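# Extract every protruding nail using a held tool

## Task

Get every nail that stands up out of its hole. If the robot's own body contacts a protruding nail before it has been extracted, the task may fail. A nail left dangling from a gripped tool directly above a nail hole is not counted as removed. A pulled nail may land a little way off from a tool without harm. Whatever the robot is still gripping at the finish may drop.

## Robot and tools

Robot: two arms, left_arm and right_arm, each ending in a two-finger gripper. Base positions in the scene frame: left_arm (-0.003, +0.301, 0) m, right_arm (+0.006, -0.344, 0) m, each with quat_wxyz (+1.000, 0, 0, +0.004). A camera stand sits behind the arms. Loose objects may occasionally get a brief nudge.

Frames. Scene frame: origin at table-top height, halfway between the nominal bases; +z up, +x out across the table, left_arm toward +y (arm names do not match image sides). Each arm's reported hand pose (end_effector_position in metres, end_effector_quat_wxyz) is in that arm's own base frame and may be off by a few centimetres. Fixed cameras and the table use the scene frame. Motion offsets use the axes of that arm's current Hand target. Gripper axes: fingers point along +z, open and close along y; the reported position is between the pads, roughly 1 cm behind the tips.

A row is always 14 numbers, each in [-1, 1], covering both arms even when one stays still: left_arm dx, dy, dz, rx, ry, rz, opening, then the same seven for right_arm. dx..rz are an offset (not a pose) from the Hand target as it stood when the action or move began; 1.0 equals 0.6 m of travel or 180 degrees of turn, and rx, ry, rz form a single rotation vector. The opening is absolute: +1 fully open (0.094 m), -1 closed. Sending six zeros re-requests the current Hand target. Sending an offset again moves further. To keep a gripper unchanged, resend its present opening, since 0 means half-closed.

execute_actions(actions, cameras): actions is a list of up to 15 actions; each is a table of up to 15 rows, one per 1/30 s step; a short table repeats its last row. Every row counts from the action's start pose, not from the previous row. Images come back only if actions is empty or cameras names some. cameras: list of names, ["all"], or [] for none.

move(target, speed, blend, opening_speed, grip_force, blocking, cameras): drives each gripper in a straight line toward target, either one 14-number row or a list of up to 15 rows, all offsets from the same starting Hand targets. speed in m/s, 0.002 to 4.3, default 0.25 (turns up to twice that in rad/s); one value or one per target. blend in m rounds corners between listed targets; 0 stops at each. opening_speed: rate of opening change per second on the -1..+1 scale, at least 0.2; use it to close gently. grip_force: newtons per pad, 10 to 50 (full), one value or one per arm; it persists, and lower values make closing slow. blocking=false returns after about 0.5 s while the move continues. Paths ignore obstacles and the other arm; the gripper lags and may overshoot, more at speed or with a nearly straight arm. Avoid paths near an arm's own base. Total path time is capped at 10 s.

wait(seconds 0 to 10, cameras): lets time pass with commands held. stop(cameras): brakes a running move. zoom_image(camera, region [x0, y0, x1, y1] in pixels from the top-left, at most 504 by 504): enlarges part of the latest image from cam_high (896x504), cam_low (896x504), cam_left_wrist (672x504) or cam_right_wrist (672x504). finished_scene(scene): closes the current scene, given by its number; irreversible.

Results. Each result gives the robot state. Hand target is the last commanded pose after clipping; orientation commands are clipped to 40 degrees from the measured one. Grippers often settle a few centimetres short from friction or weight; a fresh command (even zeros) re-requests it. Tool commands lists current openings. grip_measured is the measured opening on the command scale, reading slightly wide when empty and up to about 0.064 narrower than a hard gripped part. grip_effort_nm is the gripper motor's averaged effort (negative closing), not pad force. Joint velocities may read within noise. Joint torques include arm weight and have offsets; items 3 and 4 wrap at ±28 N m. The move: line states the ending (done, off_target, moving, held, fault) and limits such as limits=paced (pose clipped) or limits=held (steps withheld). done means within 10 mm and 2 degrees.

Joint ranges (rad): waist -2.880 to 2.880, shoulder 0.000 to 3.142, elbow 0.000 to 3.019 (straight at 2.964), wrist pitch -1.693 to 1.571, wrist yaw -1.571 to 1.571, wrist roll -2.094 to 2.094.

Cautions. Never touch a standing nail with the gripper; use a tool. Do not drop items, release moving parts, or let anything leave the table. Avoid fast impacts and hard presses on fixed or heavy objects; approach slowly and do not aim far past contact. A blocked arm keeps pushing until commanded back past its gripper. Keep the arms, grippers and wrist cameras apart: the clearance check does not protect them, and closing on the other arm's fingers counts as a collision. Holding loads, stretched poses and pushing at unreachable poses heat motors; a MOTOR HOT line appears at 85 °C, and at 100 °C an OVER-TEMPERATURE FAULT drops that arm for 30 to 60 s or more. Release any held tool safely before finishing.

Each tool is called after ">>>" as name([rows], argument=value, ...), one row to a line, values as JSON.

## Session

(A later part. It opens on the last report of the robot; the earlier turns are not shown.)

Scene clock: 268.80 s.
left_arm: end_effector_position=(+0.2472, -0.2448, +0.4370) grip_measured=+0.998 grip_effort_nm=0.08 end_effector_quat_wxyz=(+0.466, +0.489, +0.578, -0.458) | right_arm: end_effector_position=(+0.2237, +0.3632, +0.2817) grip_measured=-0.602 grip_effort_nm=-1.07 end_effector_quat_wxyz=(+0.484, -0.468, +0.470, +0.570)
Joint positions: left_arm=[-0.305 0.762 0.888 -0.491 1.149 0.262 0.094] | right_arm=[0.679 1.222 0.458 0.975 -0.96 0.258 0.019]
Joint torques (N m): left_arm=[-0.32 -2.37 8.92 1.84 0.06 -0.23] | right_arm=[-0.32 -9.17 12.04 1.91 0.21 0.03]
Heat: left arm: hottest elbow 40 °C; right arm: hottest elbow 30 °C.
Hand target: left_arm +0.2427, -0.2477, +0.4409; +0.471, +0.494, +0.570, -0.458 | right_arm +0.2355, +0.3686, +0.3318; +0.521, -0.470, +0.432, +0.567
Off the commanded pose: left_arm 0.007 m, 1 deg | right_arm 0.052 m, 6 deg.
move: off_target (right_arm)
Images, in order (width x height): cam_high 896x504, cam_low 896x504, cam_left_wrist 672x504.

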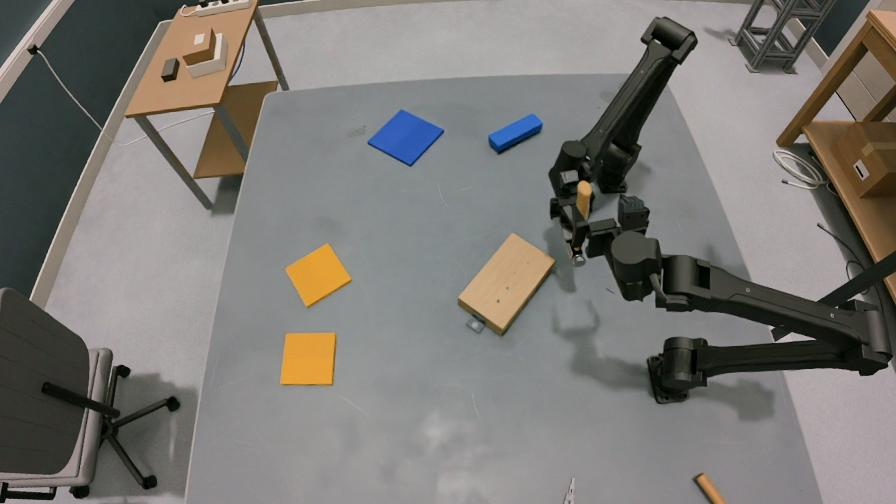

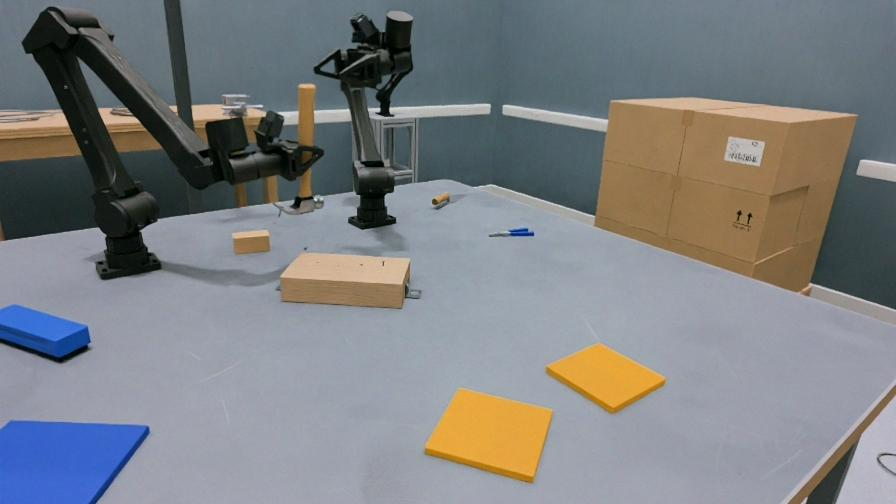

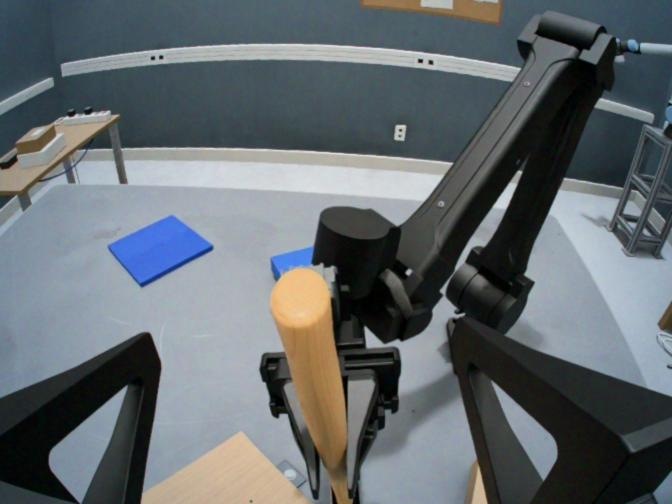

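>>> move([
  [0.055,0.004,0.0,0,0,0,1,0,0,0,0,0,0,-0.8],
  [0.055,0.004,0.118,0,0,0,1,0,0,0,0,0,0,-0.8],
], speed=0.1, cameras=["cam_high","cam_low","cam_left_wrist"])

>>> zoom_image(camera="cam_low", region=[220, 0, 440, 220])

Scene clock: 271.70 s.
left_arm: end_effector_position=(+0.2496, -0.3081, +0.3971) grip_measured=+0.998 grip_effort_nm=0.08 end_effector_quat_wxyz=(+0.470, +0.492, +0.575, -0.455) | right_arm: end_effector_position=(+0.2237, +0.3632, +0.2817) grip_measured=-0.602 grip_effort_nm=-1.07 end_effector_quat_wxyz=(+0.484, -0.468, +0.470, +0.570)
Joint positions: left_arm=[-0.528 0.832 0.79 -0.204 0.935 0.138 0.094] | right_arm=[0.679 1.222 0.458 0.975 -0.96 0.258 0.019]
Joint torques (N m): left_arm=[-0.26 -2.02 9.33 1.99 -0.05 -0.24] | right_arm=[-0.26 -9.17 12.08 1.85 0.2 0.01]
Heat: left arm: hottest elbow 39 °C; right arm: hottest elbow 31 °C.
Hand target: left_arm +0.2486, -0.3130, +0.3984; +0.470, +0.494, +0.570, -0.458 | right_arm +0.2355, +0.3686, +0.3318; +0.521, -0.470, +0.432, +0.567
Off the commanded pose: left_arm 0.005 m, 1 deg | right_arm 0.052 m, 6 deg.
move: off_target (right_arm)
Images, in order (width x height): cam_high 896x504, cam_low 896x504, cam_left_wrist 672x504.

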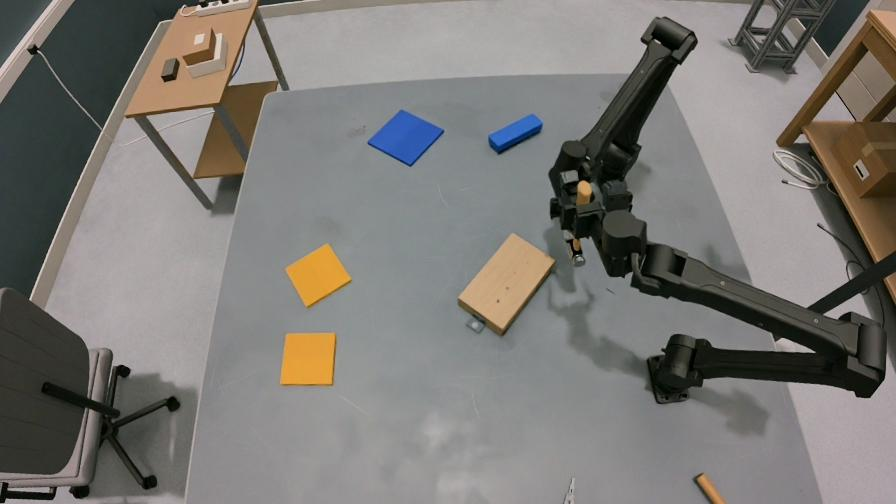

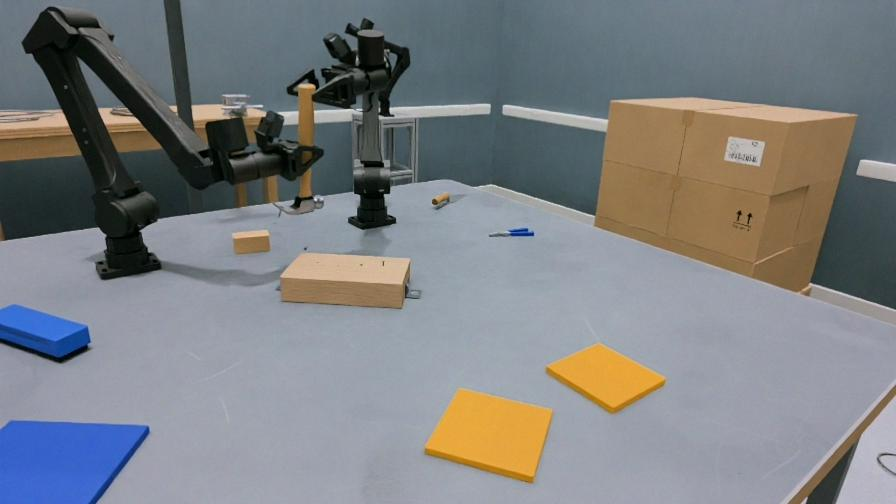

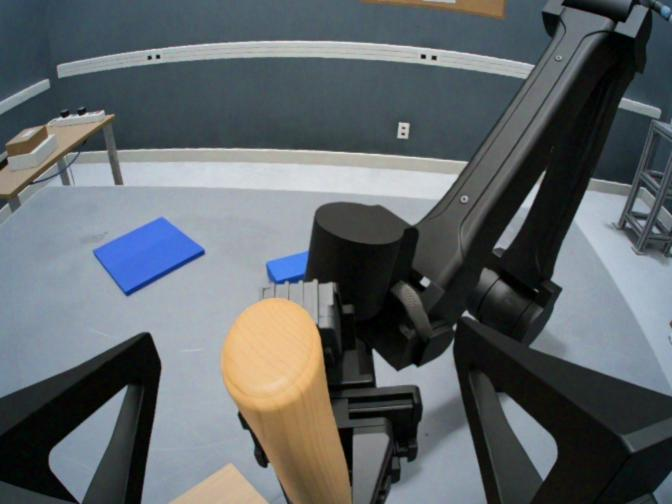

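Scaled by 2.291 from the camera's 896x504 image, which has a finer 1280x720 frame.

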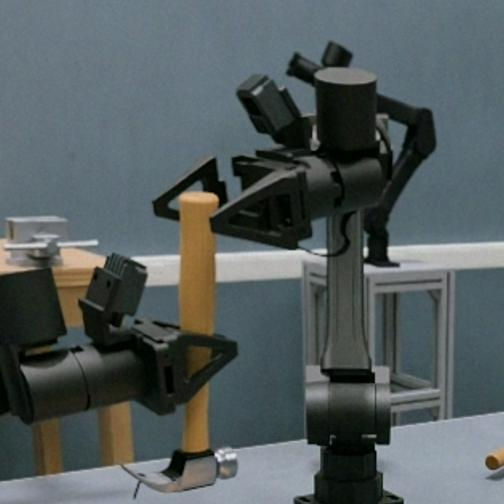

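>>> move([
  [0.0,0.0275,0,0,0,0,1,0,0,0,0,0,0,-0.8],
  [0.058,0.0275,0.024,0,0,0,1,0,0,0,0,0,0,-0.8],
], speed=0.1, cameras=["cam_high","cam_low","cam_left_wrist"])

>>> zoom_image(camera="cam_low", region=[220, 0, 440, 220])

Scene clock: 273.83 s.
left_arm: end_effector_position=(+0.2656, -0.3164, +0.3591) grip_measured=+0.998 grip_effort_nm=0.08 end_effector_quat_wxyz=(+0.469, +0.491, +0.576, -0.456) | right_arm: end_effector_position=(+0.2237, +0.3632, +0.2817) grip_measured=-0.602 grip_effort_nm=-1.07 end_effector_quat_wxyz=(+0.484, -0.468, +0.470, +0.570)
Joint positions: left_arm=[-0.525 0.904 0.727 -0.072 0.938 0.137 0.094] | right_arm=[0.679 1.222 0.458 0.975 -0.96 0.258 0.019]
Joint torques (N m): left_arm=[-0.32 -3.08 9.17 1.96 -0.05 -0.23] | right_arm=[0.21 -9.17 12.14 1.81 0.16 -0.01]
Heat: left arm: hottest elbow 39 °C; right arm: hottest elbow 31 °C.
Hand target: left_arm +0.2639, -0.3211, +0.3611; +0.471, +0.494, +0.570, -0.458 | right_arm +0.2355, +0.3686, +0.3318; +0.521, -0.470, +0.432, +0.567
Off the commanded pose: left_arm 0.005 m, 1 deg | right_arm 0.052 m, 6 deg.
move: off_target (right_arm)
Images, in order (width x height): cam_high 896x504, cam_low 896x504, cam_left_wrist 672x504.

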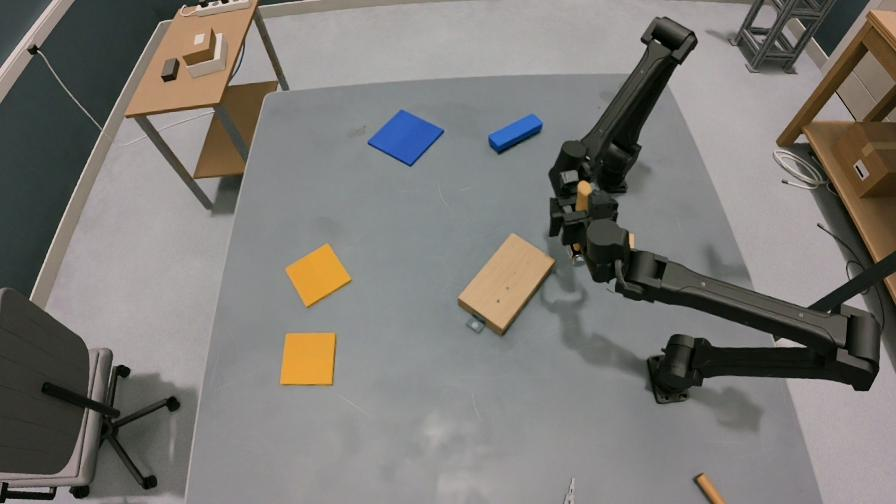

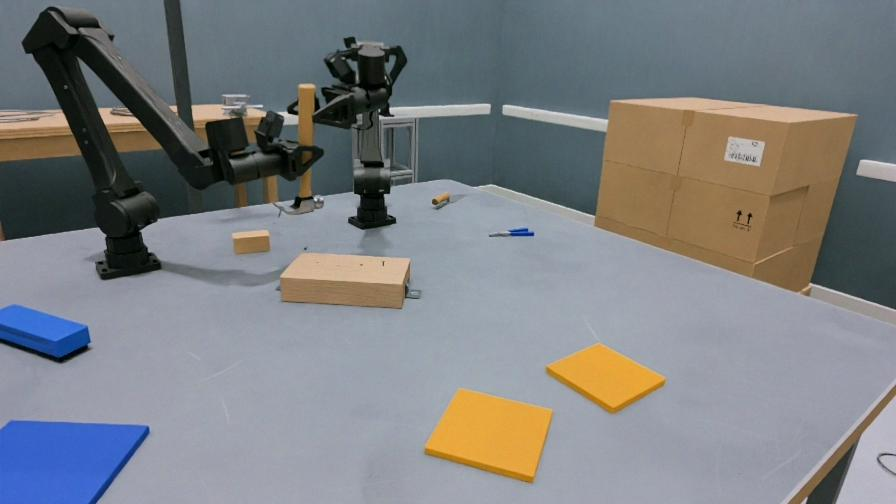

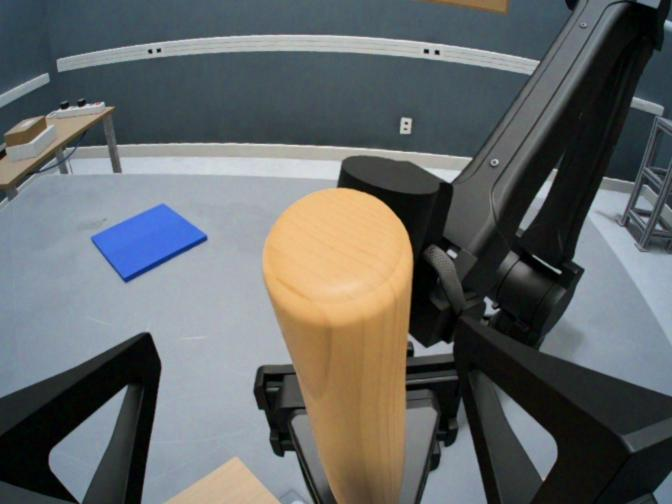

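Scaled by 2.291 from the camera's 896x504 image, which has a finer 1280x720 frame.

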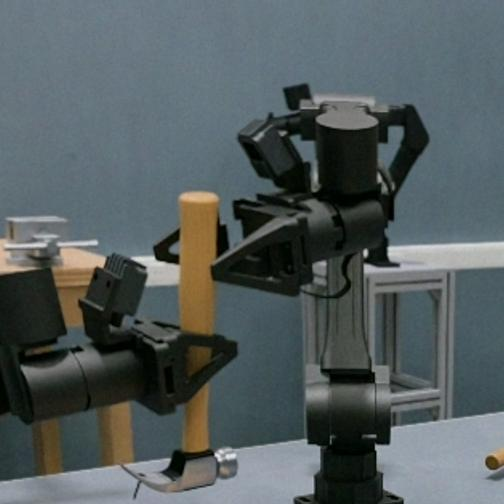

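>>> move([
  [-0.013,-0.013,0.055,0,0,0,1,0,0,0,0,0,0,-0.8],
], speed=0.1, cameras=["cam_low","cam_left_wrist"])

>>> zoom_image(camera="cam_low", region=[220, 0, 440, 220])

Scene clock: 275.13 s.
left_arm: end_effector_position=(+0.2583, -0.3471, +0.3480) grip_measured=+0.998 grip_effort_nm=0.08 end_effector_quat_wxyz=(+0.460, +0.490, +0.584, -0.455) | right_arm: end_effector_position=(+0.2242, +0.3627, +0.2821) grip_measured=-0.602 grip_effort_nm=-1.07 end_effector_quat_wxyz=(+0.485, -0.468, +0.470, +0.570)
Joint positions: left_arm=[-0.627 0.945 0.727 -0.028 0.837 0.102 0.094] | right_arm=[0.677 1.221 0.459 0.975 -0.962 0.258 0.019]
Joint torques (N m): left_arm=[-0.32 -3.31 11.08 2.11 -0.05 -0.23] | right_arm=[0.44 -9.29 12.07 1.89 0.24 0.01]
Heat: left arm: hottest elbow 39 °C; right arm: hottest elbow 32 °C.
Hand target: left_arm +0.2595, -0.3554, +0.3646; +0.471, +0.494, +0.570, -0.458 | right_arm +0.2354, +0.3686, +0.3319; +0.521, -0.470, +0.432, +0.567
Off the commanded pose: left_arm 0.019 m, 2 deg | right_arm 0.051 m, 6 deg.
move: off_target (left_arm, right_arm)
Images, in order (width x height): cam_low 896x504, cam_left_wrist 672x504.

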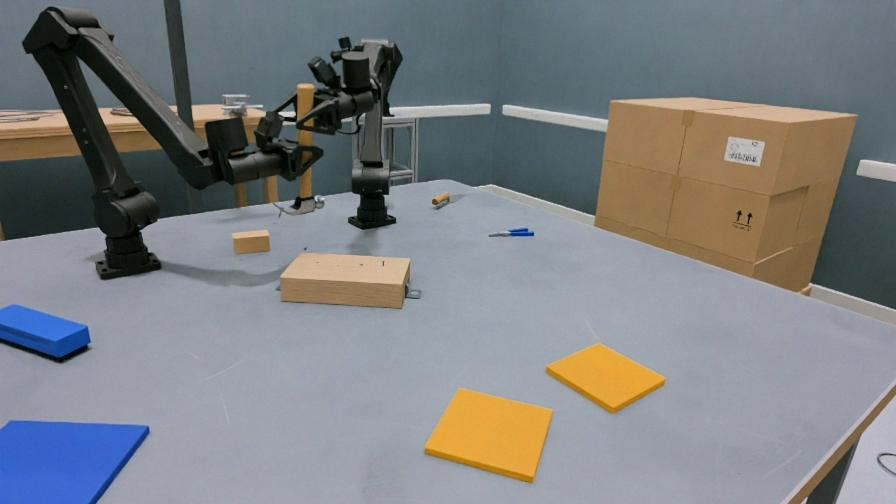

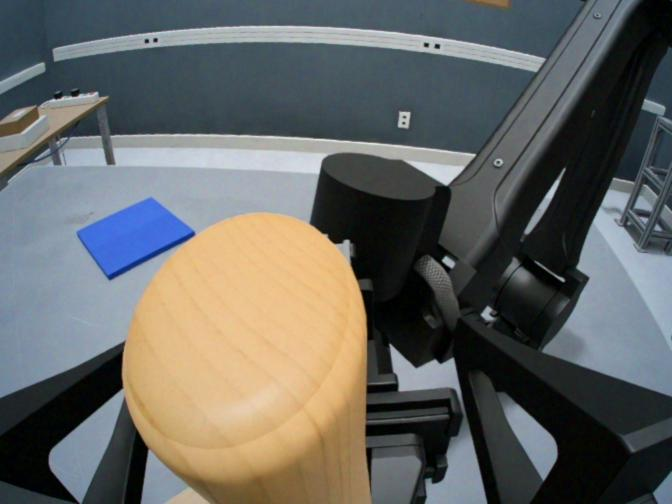

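Scaled by 2.291 from the camera's 896x504 image, which has a finer 1280x720 frame.

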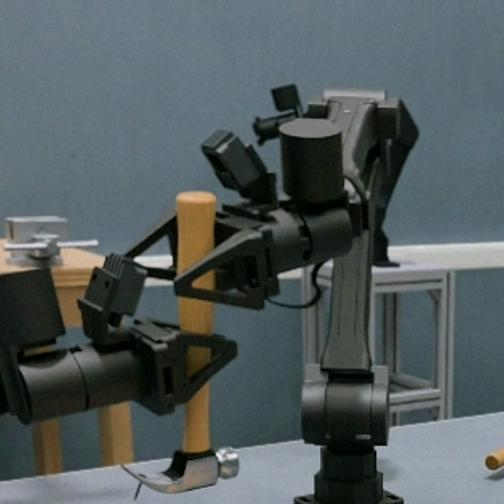

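>>> move([
  [-0.03,0.011,0.0,0,0,0,1,0,0,0,0,0,0,-0.8],
], speed=0.1, cameras=["cam_low","cam_left_wrist","cam_high"])

>>> zoom_image(camera="cam_low", region=[260, 60, 400, 200])

>>> zoom_image(camera="cam_high", region=[530, 150, 650, 270])

Scene clock: 276.33 s.
left_arm: end_effector_position=(+0.2603, -0.3489, +0.3509) grip_measured=+0.998 grip_effort_nm=0.08 end_effector_quat_wxyz=(+0.457, +0.490, +0.586, -0.456) | right_arm: end_effector_position=(+0.2246, +0.3624, +0.2823) grip_measured=-0.602 grip_effort_nm=-1.07 end_effector_quat_wxyz=(+0.485, -0.468, +0.470, +0.570)
Joint positions: left_arm=[-0.627 0.952 0.742 -0.042 0.84 0.102 0.094] | right_arm=[0.676 1.221 0.459 0.975 -0.962 0.258 0.019]
Joint torques (N m): left_arm=[0.56 -3.55 13.55 0.99 0.28 -0.21] | right_arm=[0.62 -9.11 12 1.73 0.21 0.04]
Heat: left arm: hottest elbow 39 °C; right arm: hottest elbow 32 °C.
Hand target: left_arm +0.2673, -0.3571, +0.3820; +0.471, +0.494, +0.570, -0.458 | right_arm +0.2355, +0.3686, +0.3318; +0.521, -0.470, +0.432, +0.567
Off the commanded pose: left_arm 0.033 m, 2 deg | right_arm 0.051 m, 6 deg.
move: off_target (left_arm, right_arm)
Images, in order (width x height): cam_high 896x504, cam_low 896x504, cam_left_wrist 672x504.

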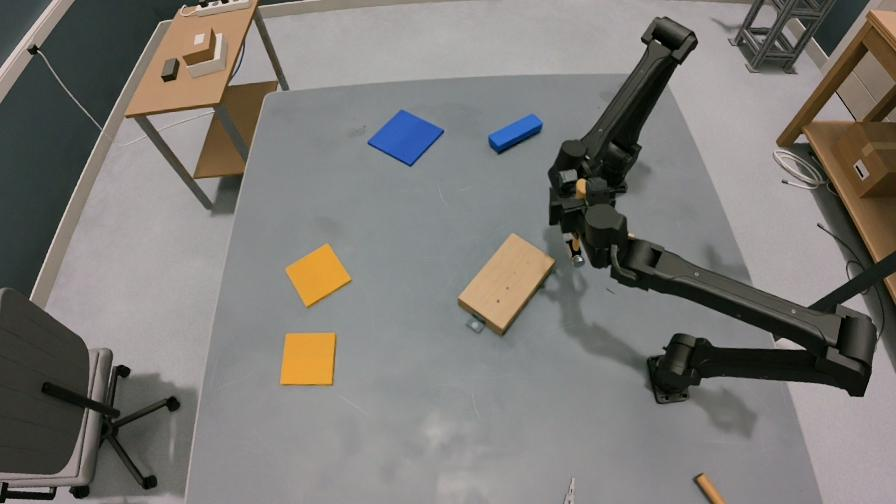

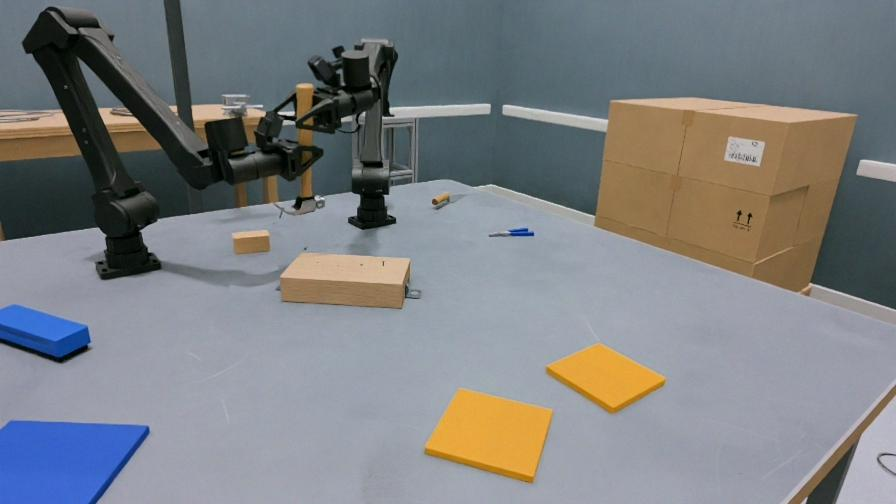

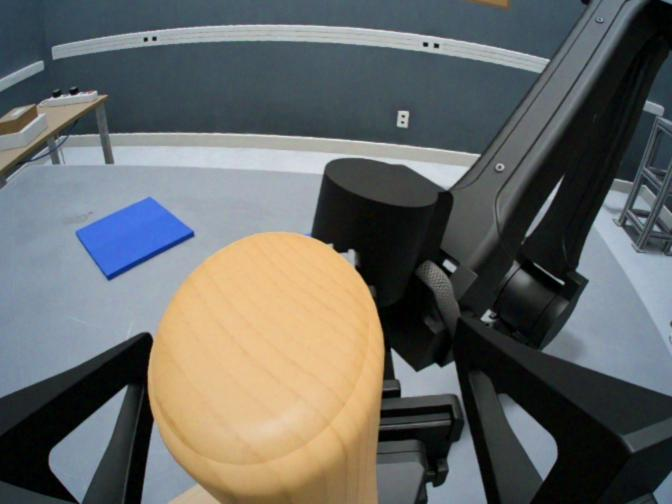

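Scaled by 3.600 from the camera's 896x504 image, which has a finer 1280x720 frame.

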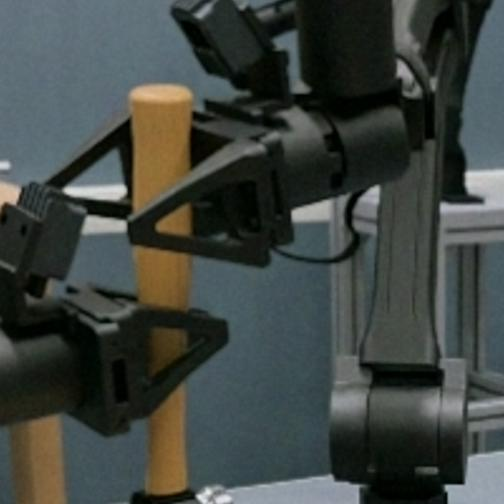

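Scaled by 4.200 from the camera's 896x504 image, which has a finer 1280x720 frame.

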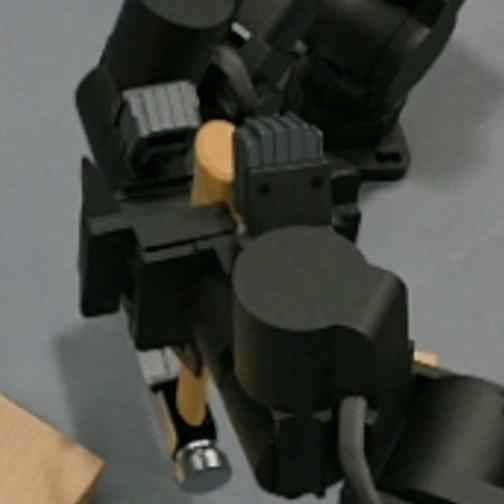

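>>> move([
  [0.0,0.0,0.0,0,0,0,-0.9,0,0,0.0,0,0,0,-0.8],
], speed=0.1, opening_speed=0.8, cameras=["cam_low","cam_left_wrist"])

>>> zoom_image(camera="cam_low", region=[260, 60, 400, 200])

Scene clock: 279.10 s.
left_arm: end_effector_position=(+0.2589, -0.3494, +0.3522) grip_measured=-0.542 grip_effort_nm=-1.03 end_effector_quat_wxyz=(+0.450, +0.487, +0.587, -0.463) | right_arm: end_effector_position=(+0.2277, +0.3613, +0.2829) grip_measured=-0.602 grip_effort_nm=-1.07 end_effector_quat_wxyz=(+0.488, -0.465, +0.472, +0.568)
Joint positions: left_arm=[-0.627 0.953 0.745 -0.044 0.849 0.084 0.022] | right_arm=[0.67 1.22 0.46 0.974 -0.957 0.259 0.019]
Joint torques (N m): left_arm=[0.5 -3.43 13.41 1.05 -0.11 -0.01] | right_arm=[0.85 -9.05 11.86 1.85 0.06 -0.02]
Heat: left arm: hottest elbow 39 °C; right arm: hottest elbow 32 °C.
Hand target: left_arm +0.2673, -0.3572, +0.3819; +0.470, +0.494, +0.570, -0.458 | right_arm +0.2355, +0.3686, +0.3320; +0.521, -0.470, +0.432, +0.567
Off the commanded pose: left_arm 0.032 m, 3 deg | right_arm 0.050 m, 6 deg.
move: off_target (left_arm, right_arm)
Images, in order (width x height): cam_low 896x504, cam_left_wrist 672x504.

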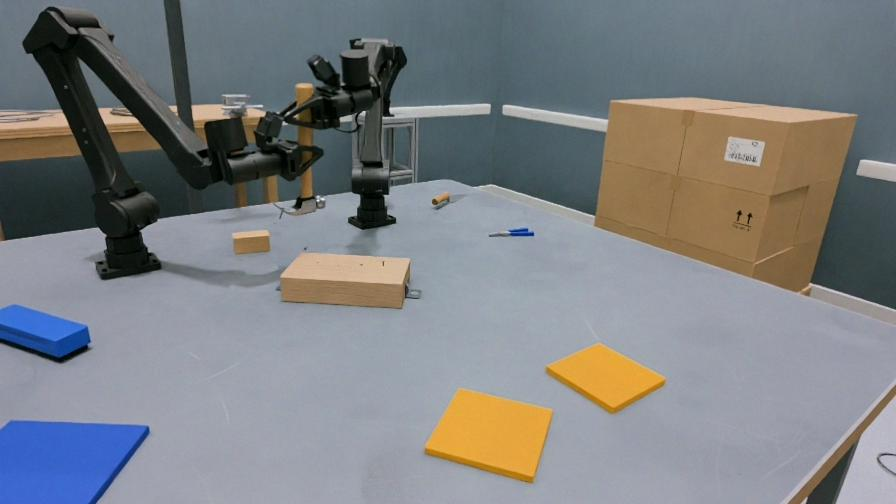

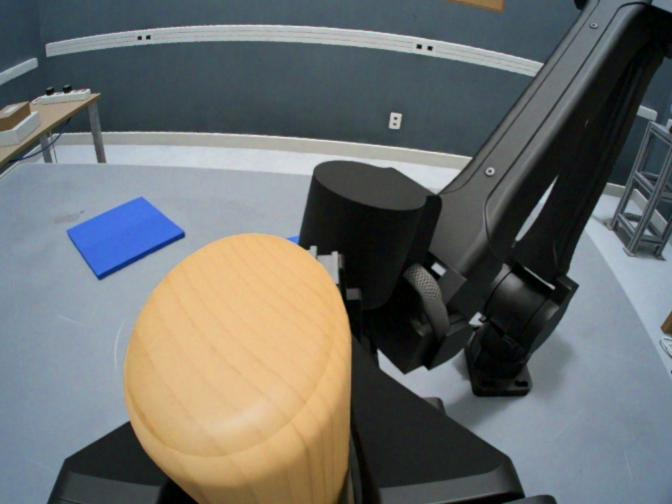

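Scaled by 3.600 from the camera's 896x504 image, which has a finer 1280x720 frame.

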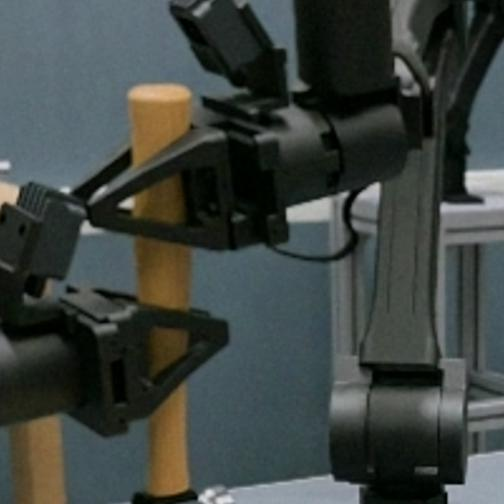

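>>> move([
  [0,0,0,0,0,0,-0.9,0.03,0.01,-0.01,0,0,0,-0.8],
  [0,0,0,0,0,0,-0.9,0.03,0.01,-0.01,0,0,0,0.5],
  [0,0,0,0,0,0,-0.9,0.03,0.01,-0.25,0,0,0,0.5],
], speed=0.12, cameras=["cam_low","cam_right_wrist","cam_high"])

>>> zoom_image(camera="cam_low", region=[200, 40, 400, 240])

Scene clock: 283.30 s.
left_arm: end_effector_position=(+0.2646, -0.3527, +0.3407) grip_measured=-0.543 grip_effort_nm=-1.04 end_effector_quat_wxyz=(+0.441, +0.489, +0.597, -0.458) | right_arm: end_effector_position=(+0.2401, +0.2271, +0.2933) grip_measured=+0.498 grip_effort_nm=0.07 end_effector_quat_wxyz=(+0.525, -0.480, +0.447, +0.543)
Joint positions: left_arm=[-0.627 0.981 0.749 -0.058 0.843 0.101 0.021] | right_arm=[0.219 1.195 0.346 1.554 -1.352 0.673 0.07]
Joint torques (N m): left_arm=[0.5 -6.42 12.98 1.58 0.18 -0.19] | right_arm=[-0.44 -3.31 4.71 1.51 0.44 0.05]
Heat: left arm: hottest elbow 40 °C; right arm: hottest elbow 32 °C.
Hand target: left_arm +0.2672, -0.3571, +0.3821; +0.471, +0.494, +0.570, -0.458 | right_arm +0.2417, +0.2245, +0.2863; +0.521, -0.470, +0.432, +0.567
Off the commanded pose: left_arm 0.042 m, 5 deg | right_arm 0.008 m, 4 deg.
joint sent to its limit (right arm) — joint 4 (wrist pitch), upper limit. The joint targets are off in orientation, not in position.
move: off_target (left_arm, right_arm); target 2's new opening was sent with right_arm's hand 0.028 m and 5 deg from that target
Images, in order (width x height): cam_high 896x504, cam_low 896x504, cam_right_wrist 672x504.

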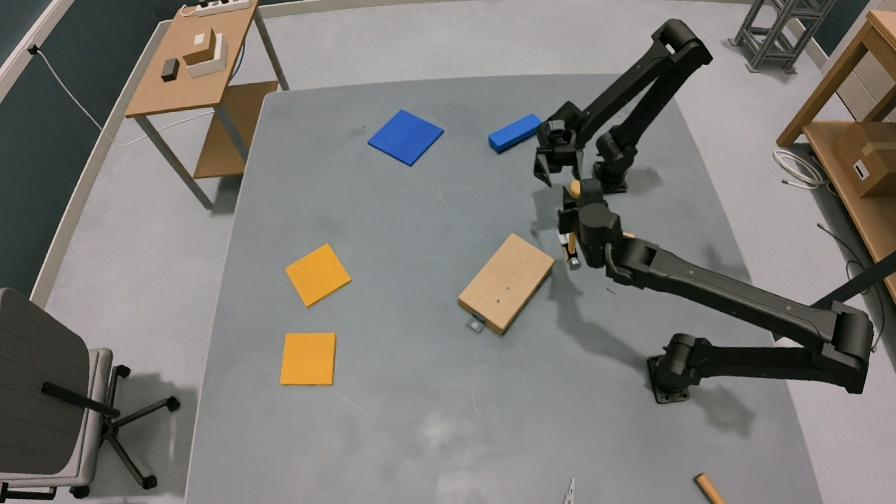

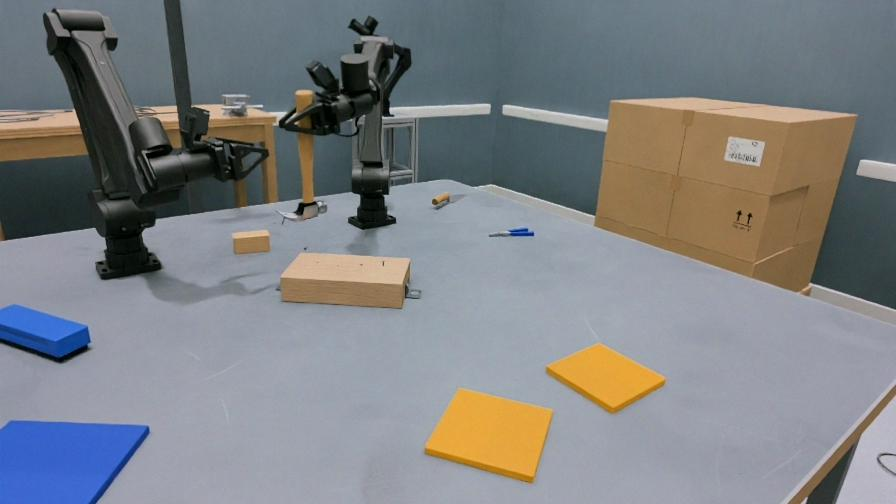

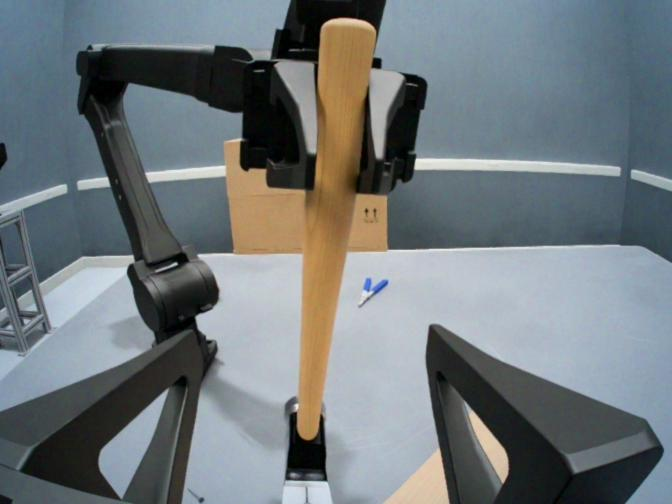

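Scaled by 2.520 from the camera's 896x504 image, which has a finer 1280x720 frame.

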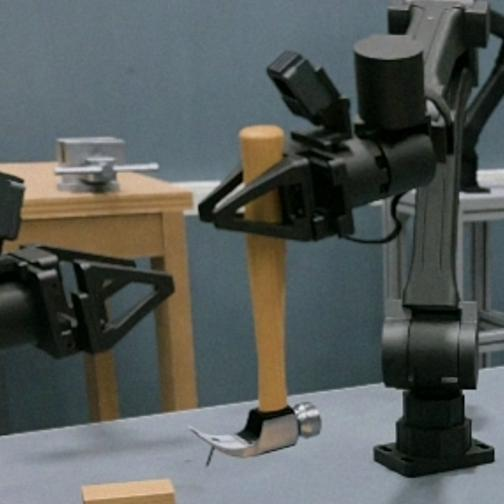

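>>> move([
  [0,0,0,0,0,0,-0.9,-0.107,-0.015,-0.16,0,0,0,0.5],
  [0,0,0,0,0,0,-0.9,0.027,-0.305,0.002,0.616,0.258,0.511,1],
], speed=0.35, cameras=["all"])

Scene clock: 290.47 s.
left_arm: end_effector_position=(+0.2646, -0.3527, +0.3407) grip_measured=-0.543 grip_effort_nm=-1.04 end_effector_quat_wxyz=(+0.441, +0.489, +0.597, -0.458) | right_arm: end_effector_position=(+0.4132, +0.2355, +0.2632) grip_measured=+0.997 grip_effort_nm=0.07 end_effector_quat_wxyz=(-0.003, +0.334, +0.942, -0.005)
Joint positions: left_arm=[-0.627 0.981 0.749 -0.058 0.843 0.101 0.021] | right_arm=[0.52 1.589 1.597 -1.591 0.001 1.201 0.094]
Joint torques (N m): left_arm=[0.56 -6.3 12.97 1.59 0.18 -0.18] | right_arm=[1.03 -12.34 11.48 -0.24 0.08 0.06]
Heat: left arm: hottest elbow 41 °C; right arm: hottest elbow 32 °C.
Hand target: left_arm +0.2672, -0.3571, +0.3821; +0.471, +0.494, +0.570, -0.458 | right_arm +0.4237, +0.2442, +0.2708; +0.000, +0.339, +0.941, +0.001
Off the commanded pose: left_arm 0.042 m, 5 deg | right_arm 0.016 m, 1 deg.
move: off_target (left_arm, right_arm); target 2's new opening was sent with right_arm's hand 0.015 m and 1 deg from that target

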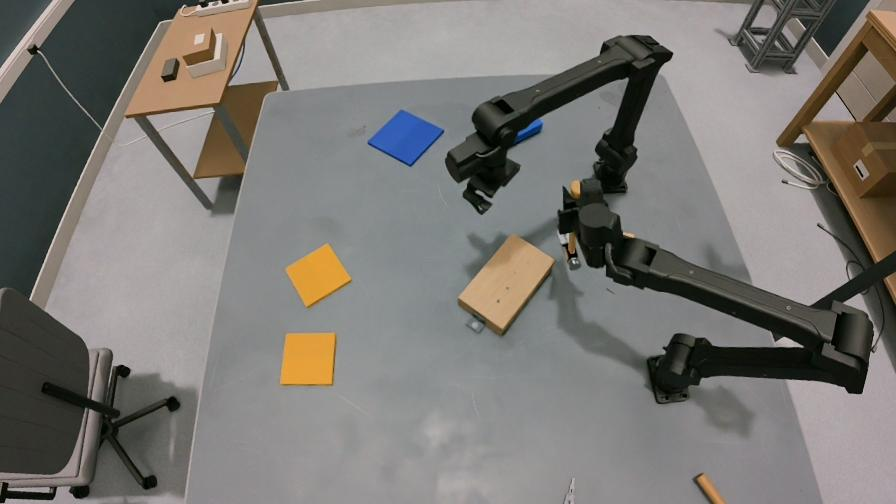

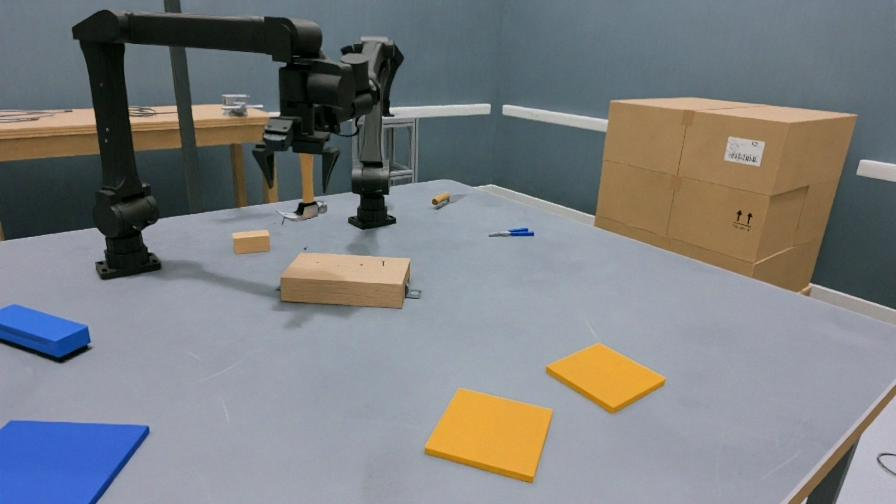

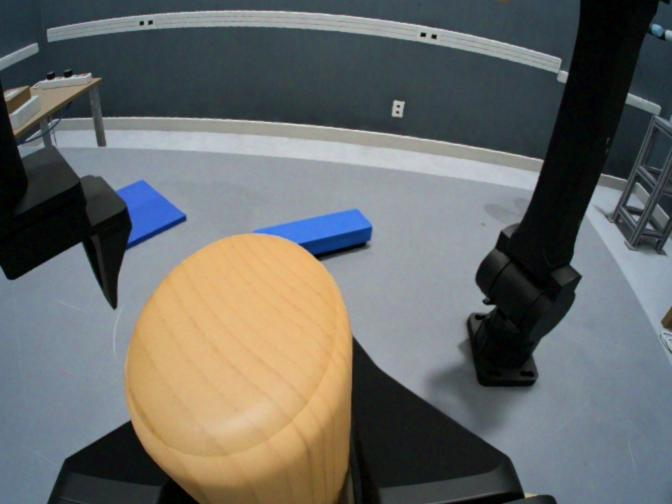

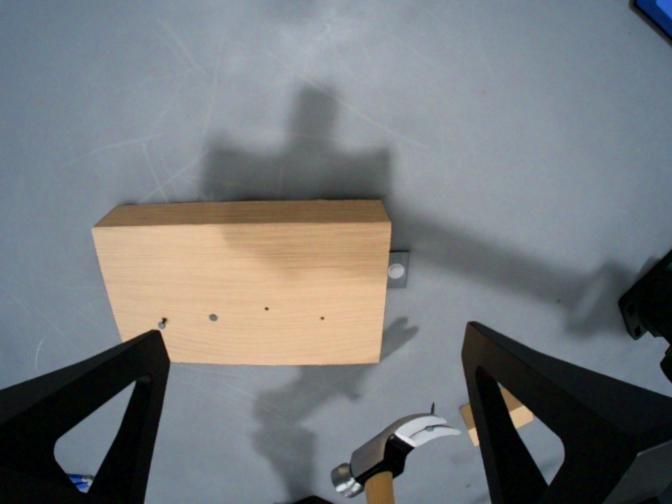

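>>> move([
  [0.0,0,0.0,0,0.3,0,-0.9,0,0,0,0,0,0,1],
], speed=0.7, cameras=["cam_low","cam_right_wrist","cam_high"])

>>> zoom_image(camera="cam_low", region=[240, 40, 440, 240])

Scene clock: 292.53 s.
left_arm: end_effector_position=(+0.2635, -0.3472, +0.3435) grip_measured=-0.543 grip_effort_nm=-1.04 end_effector_quat_wxyz=(+0.127, +0.642, +0.733, -0.186) | right_arm: end_effector_position=(+0.4132, +0.2355, +0.2632) grip_measured=+0.998 grip_effort_nm=0.07 end_effector_quat_wxyz=(-0.003, +0.334, +0.942, -0.005)
Joint positions: left_arm=[-0.782 1.299 1.45 -1.429 0.353 0.604 0.021] | right_arm=[0.52 1.589 1.597 -1.591 0.001 1.201 0.094]
Joint torques (N m): left_arm=[-0.21 -9.52 14.22 -0.1 -0.09 -0.17] | right_arm=[0.85 -12.51 11.56 -0.28 0.08 0.01]
Heat: left arm: hottest elbow 41 °C; right arm: hottest elbow 33 °C.
Hand target: left_arm +0.2672, -0.3572, +0.3821; +0.160, +0.648, +0.722, -0.184 | right_arm +0.4237, +0.2442, +0.2708; +0.000, +0.339, +0.941, +0.001
Off the commanded pose: left_arm 0.040 m, 4 deg | right_arm 0.016 m, 1 deg.
move: off_target (left_arm, right_arm)
Images, in order (width x height): cam_high 896x504, cam_low 896x504, cam_right_wrist 672x504.

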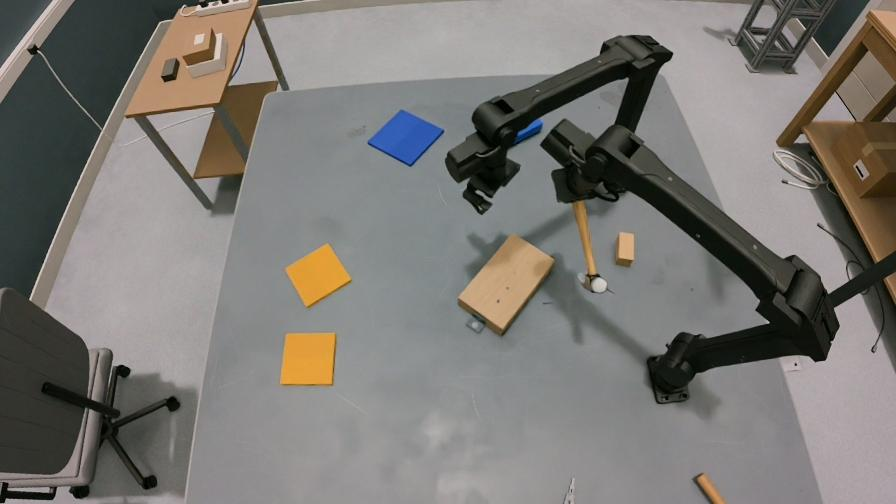

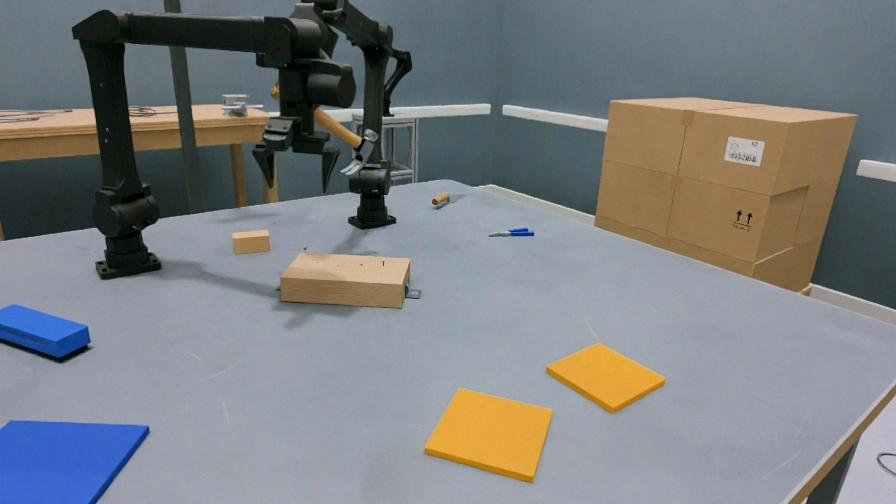

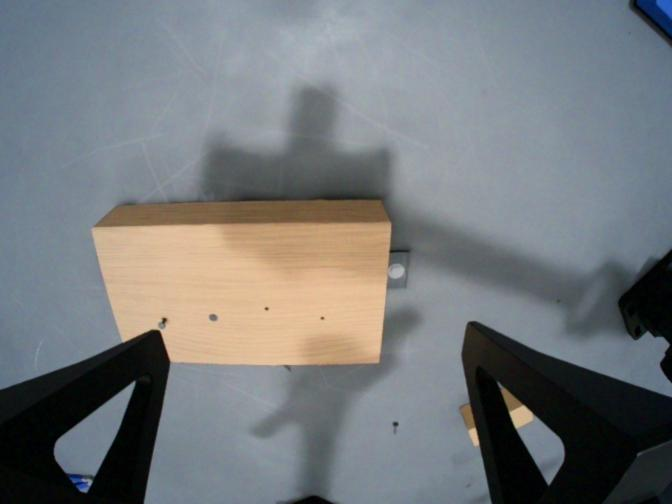

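Scaled by 2.520 from the camera's 896x504 image, which has a finer 1280x720 frame.

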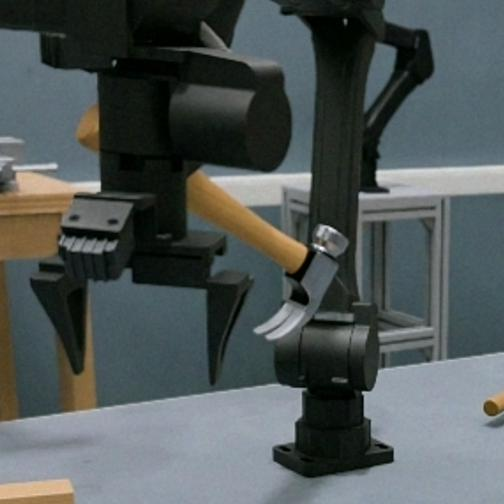

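>>> execute_actions(actions=[])

Scene clock: 293.60 s.
left_arm: end_effector_position=(+0.2635, -0.3472, +0.3435) grip_measured=-0.543 grip_effort_nm=-1.04 end_effector_quat_wxyz=(+0.127, +0.642, +0.733, -0.186) | right_arm: end_effector_position=(+0.4132, +0.2355, +0.2632) grip_measured=+0.998 grip_effort_nm=0.07 end_effector_quat_wxyz=(-0.003, +0.334, +0.942, -0.005)
Joint positions: left_arm=[-0.782 1.299 1.45 -1.429 0.353 0.605 0.021] | right_arm=[0.52 1.589 1.597 -1.591 0.001 1.201 0.094]
Joint velocities: within noise
Joint torques (N m): left_arm=[-0.21 -9.52 14.23 -0.09 -0.09 -0.16] | right_arm=[1.08 -12.22 11.6 -0.2 0.11 0.01]
Heat: left arm: hottest elbow 41 °C; right arm: hottest elbow 33 °C.
Hand target: left_arm +0.2672, -0.3572, +0.3821; +0.161, +0.648, +0.722, -0.184 | right_arm +0.4237, +0.2442, +0.2708; +0.000, +0.339, +0.941, +0.001
Tool commands: left_gripper/opening=-0.9 right_gripper/opening=+1.0
Off the commanded pose: left_arm 0.040 m, 4 deg | right_arm 0.016 m, 1 deg.

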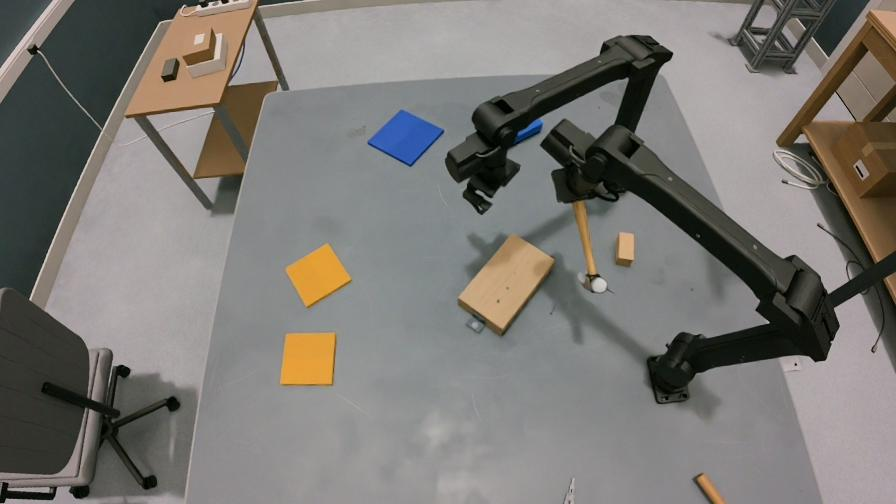

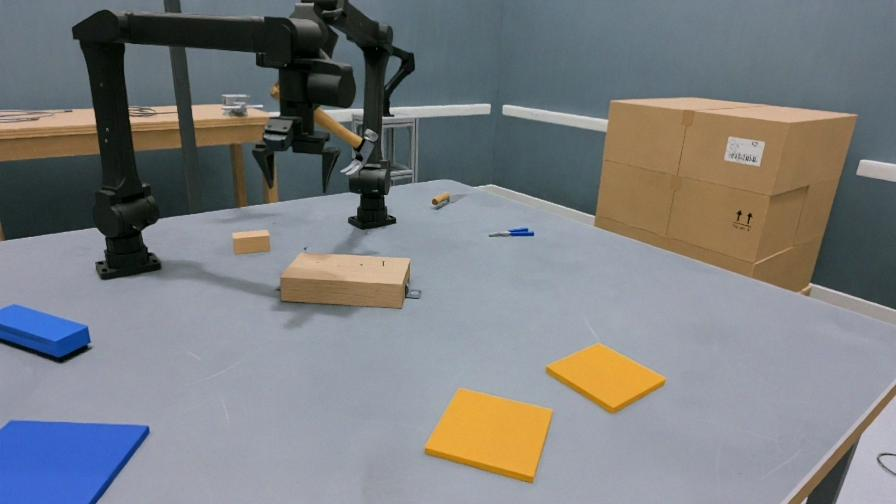

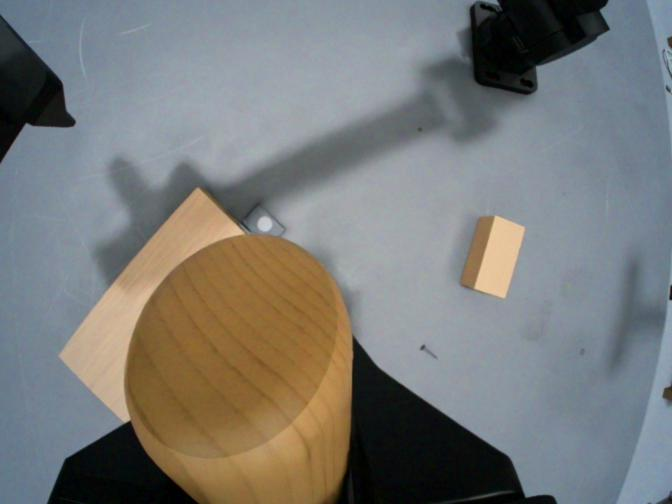

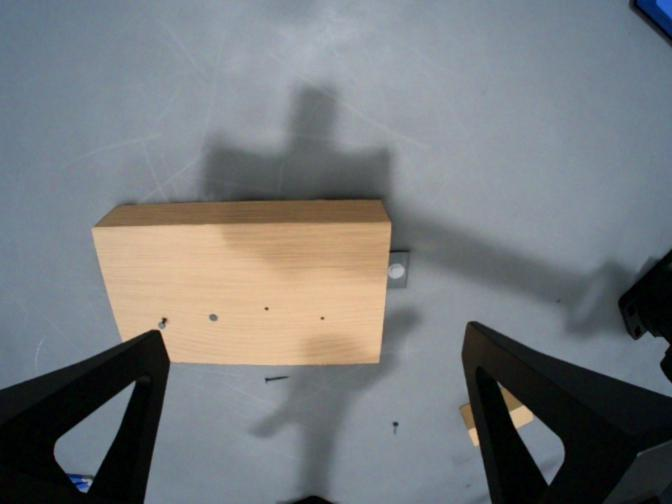

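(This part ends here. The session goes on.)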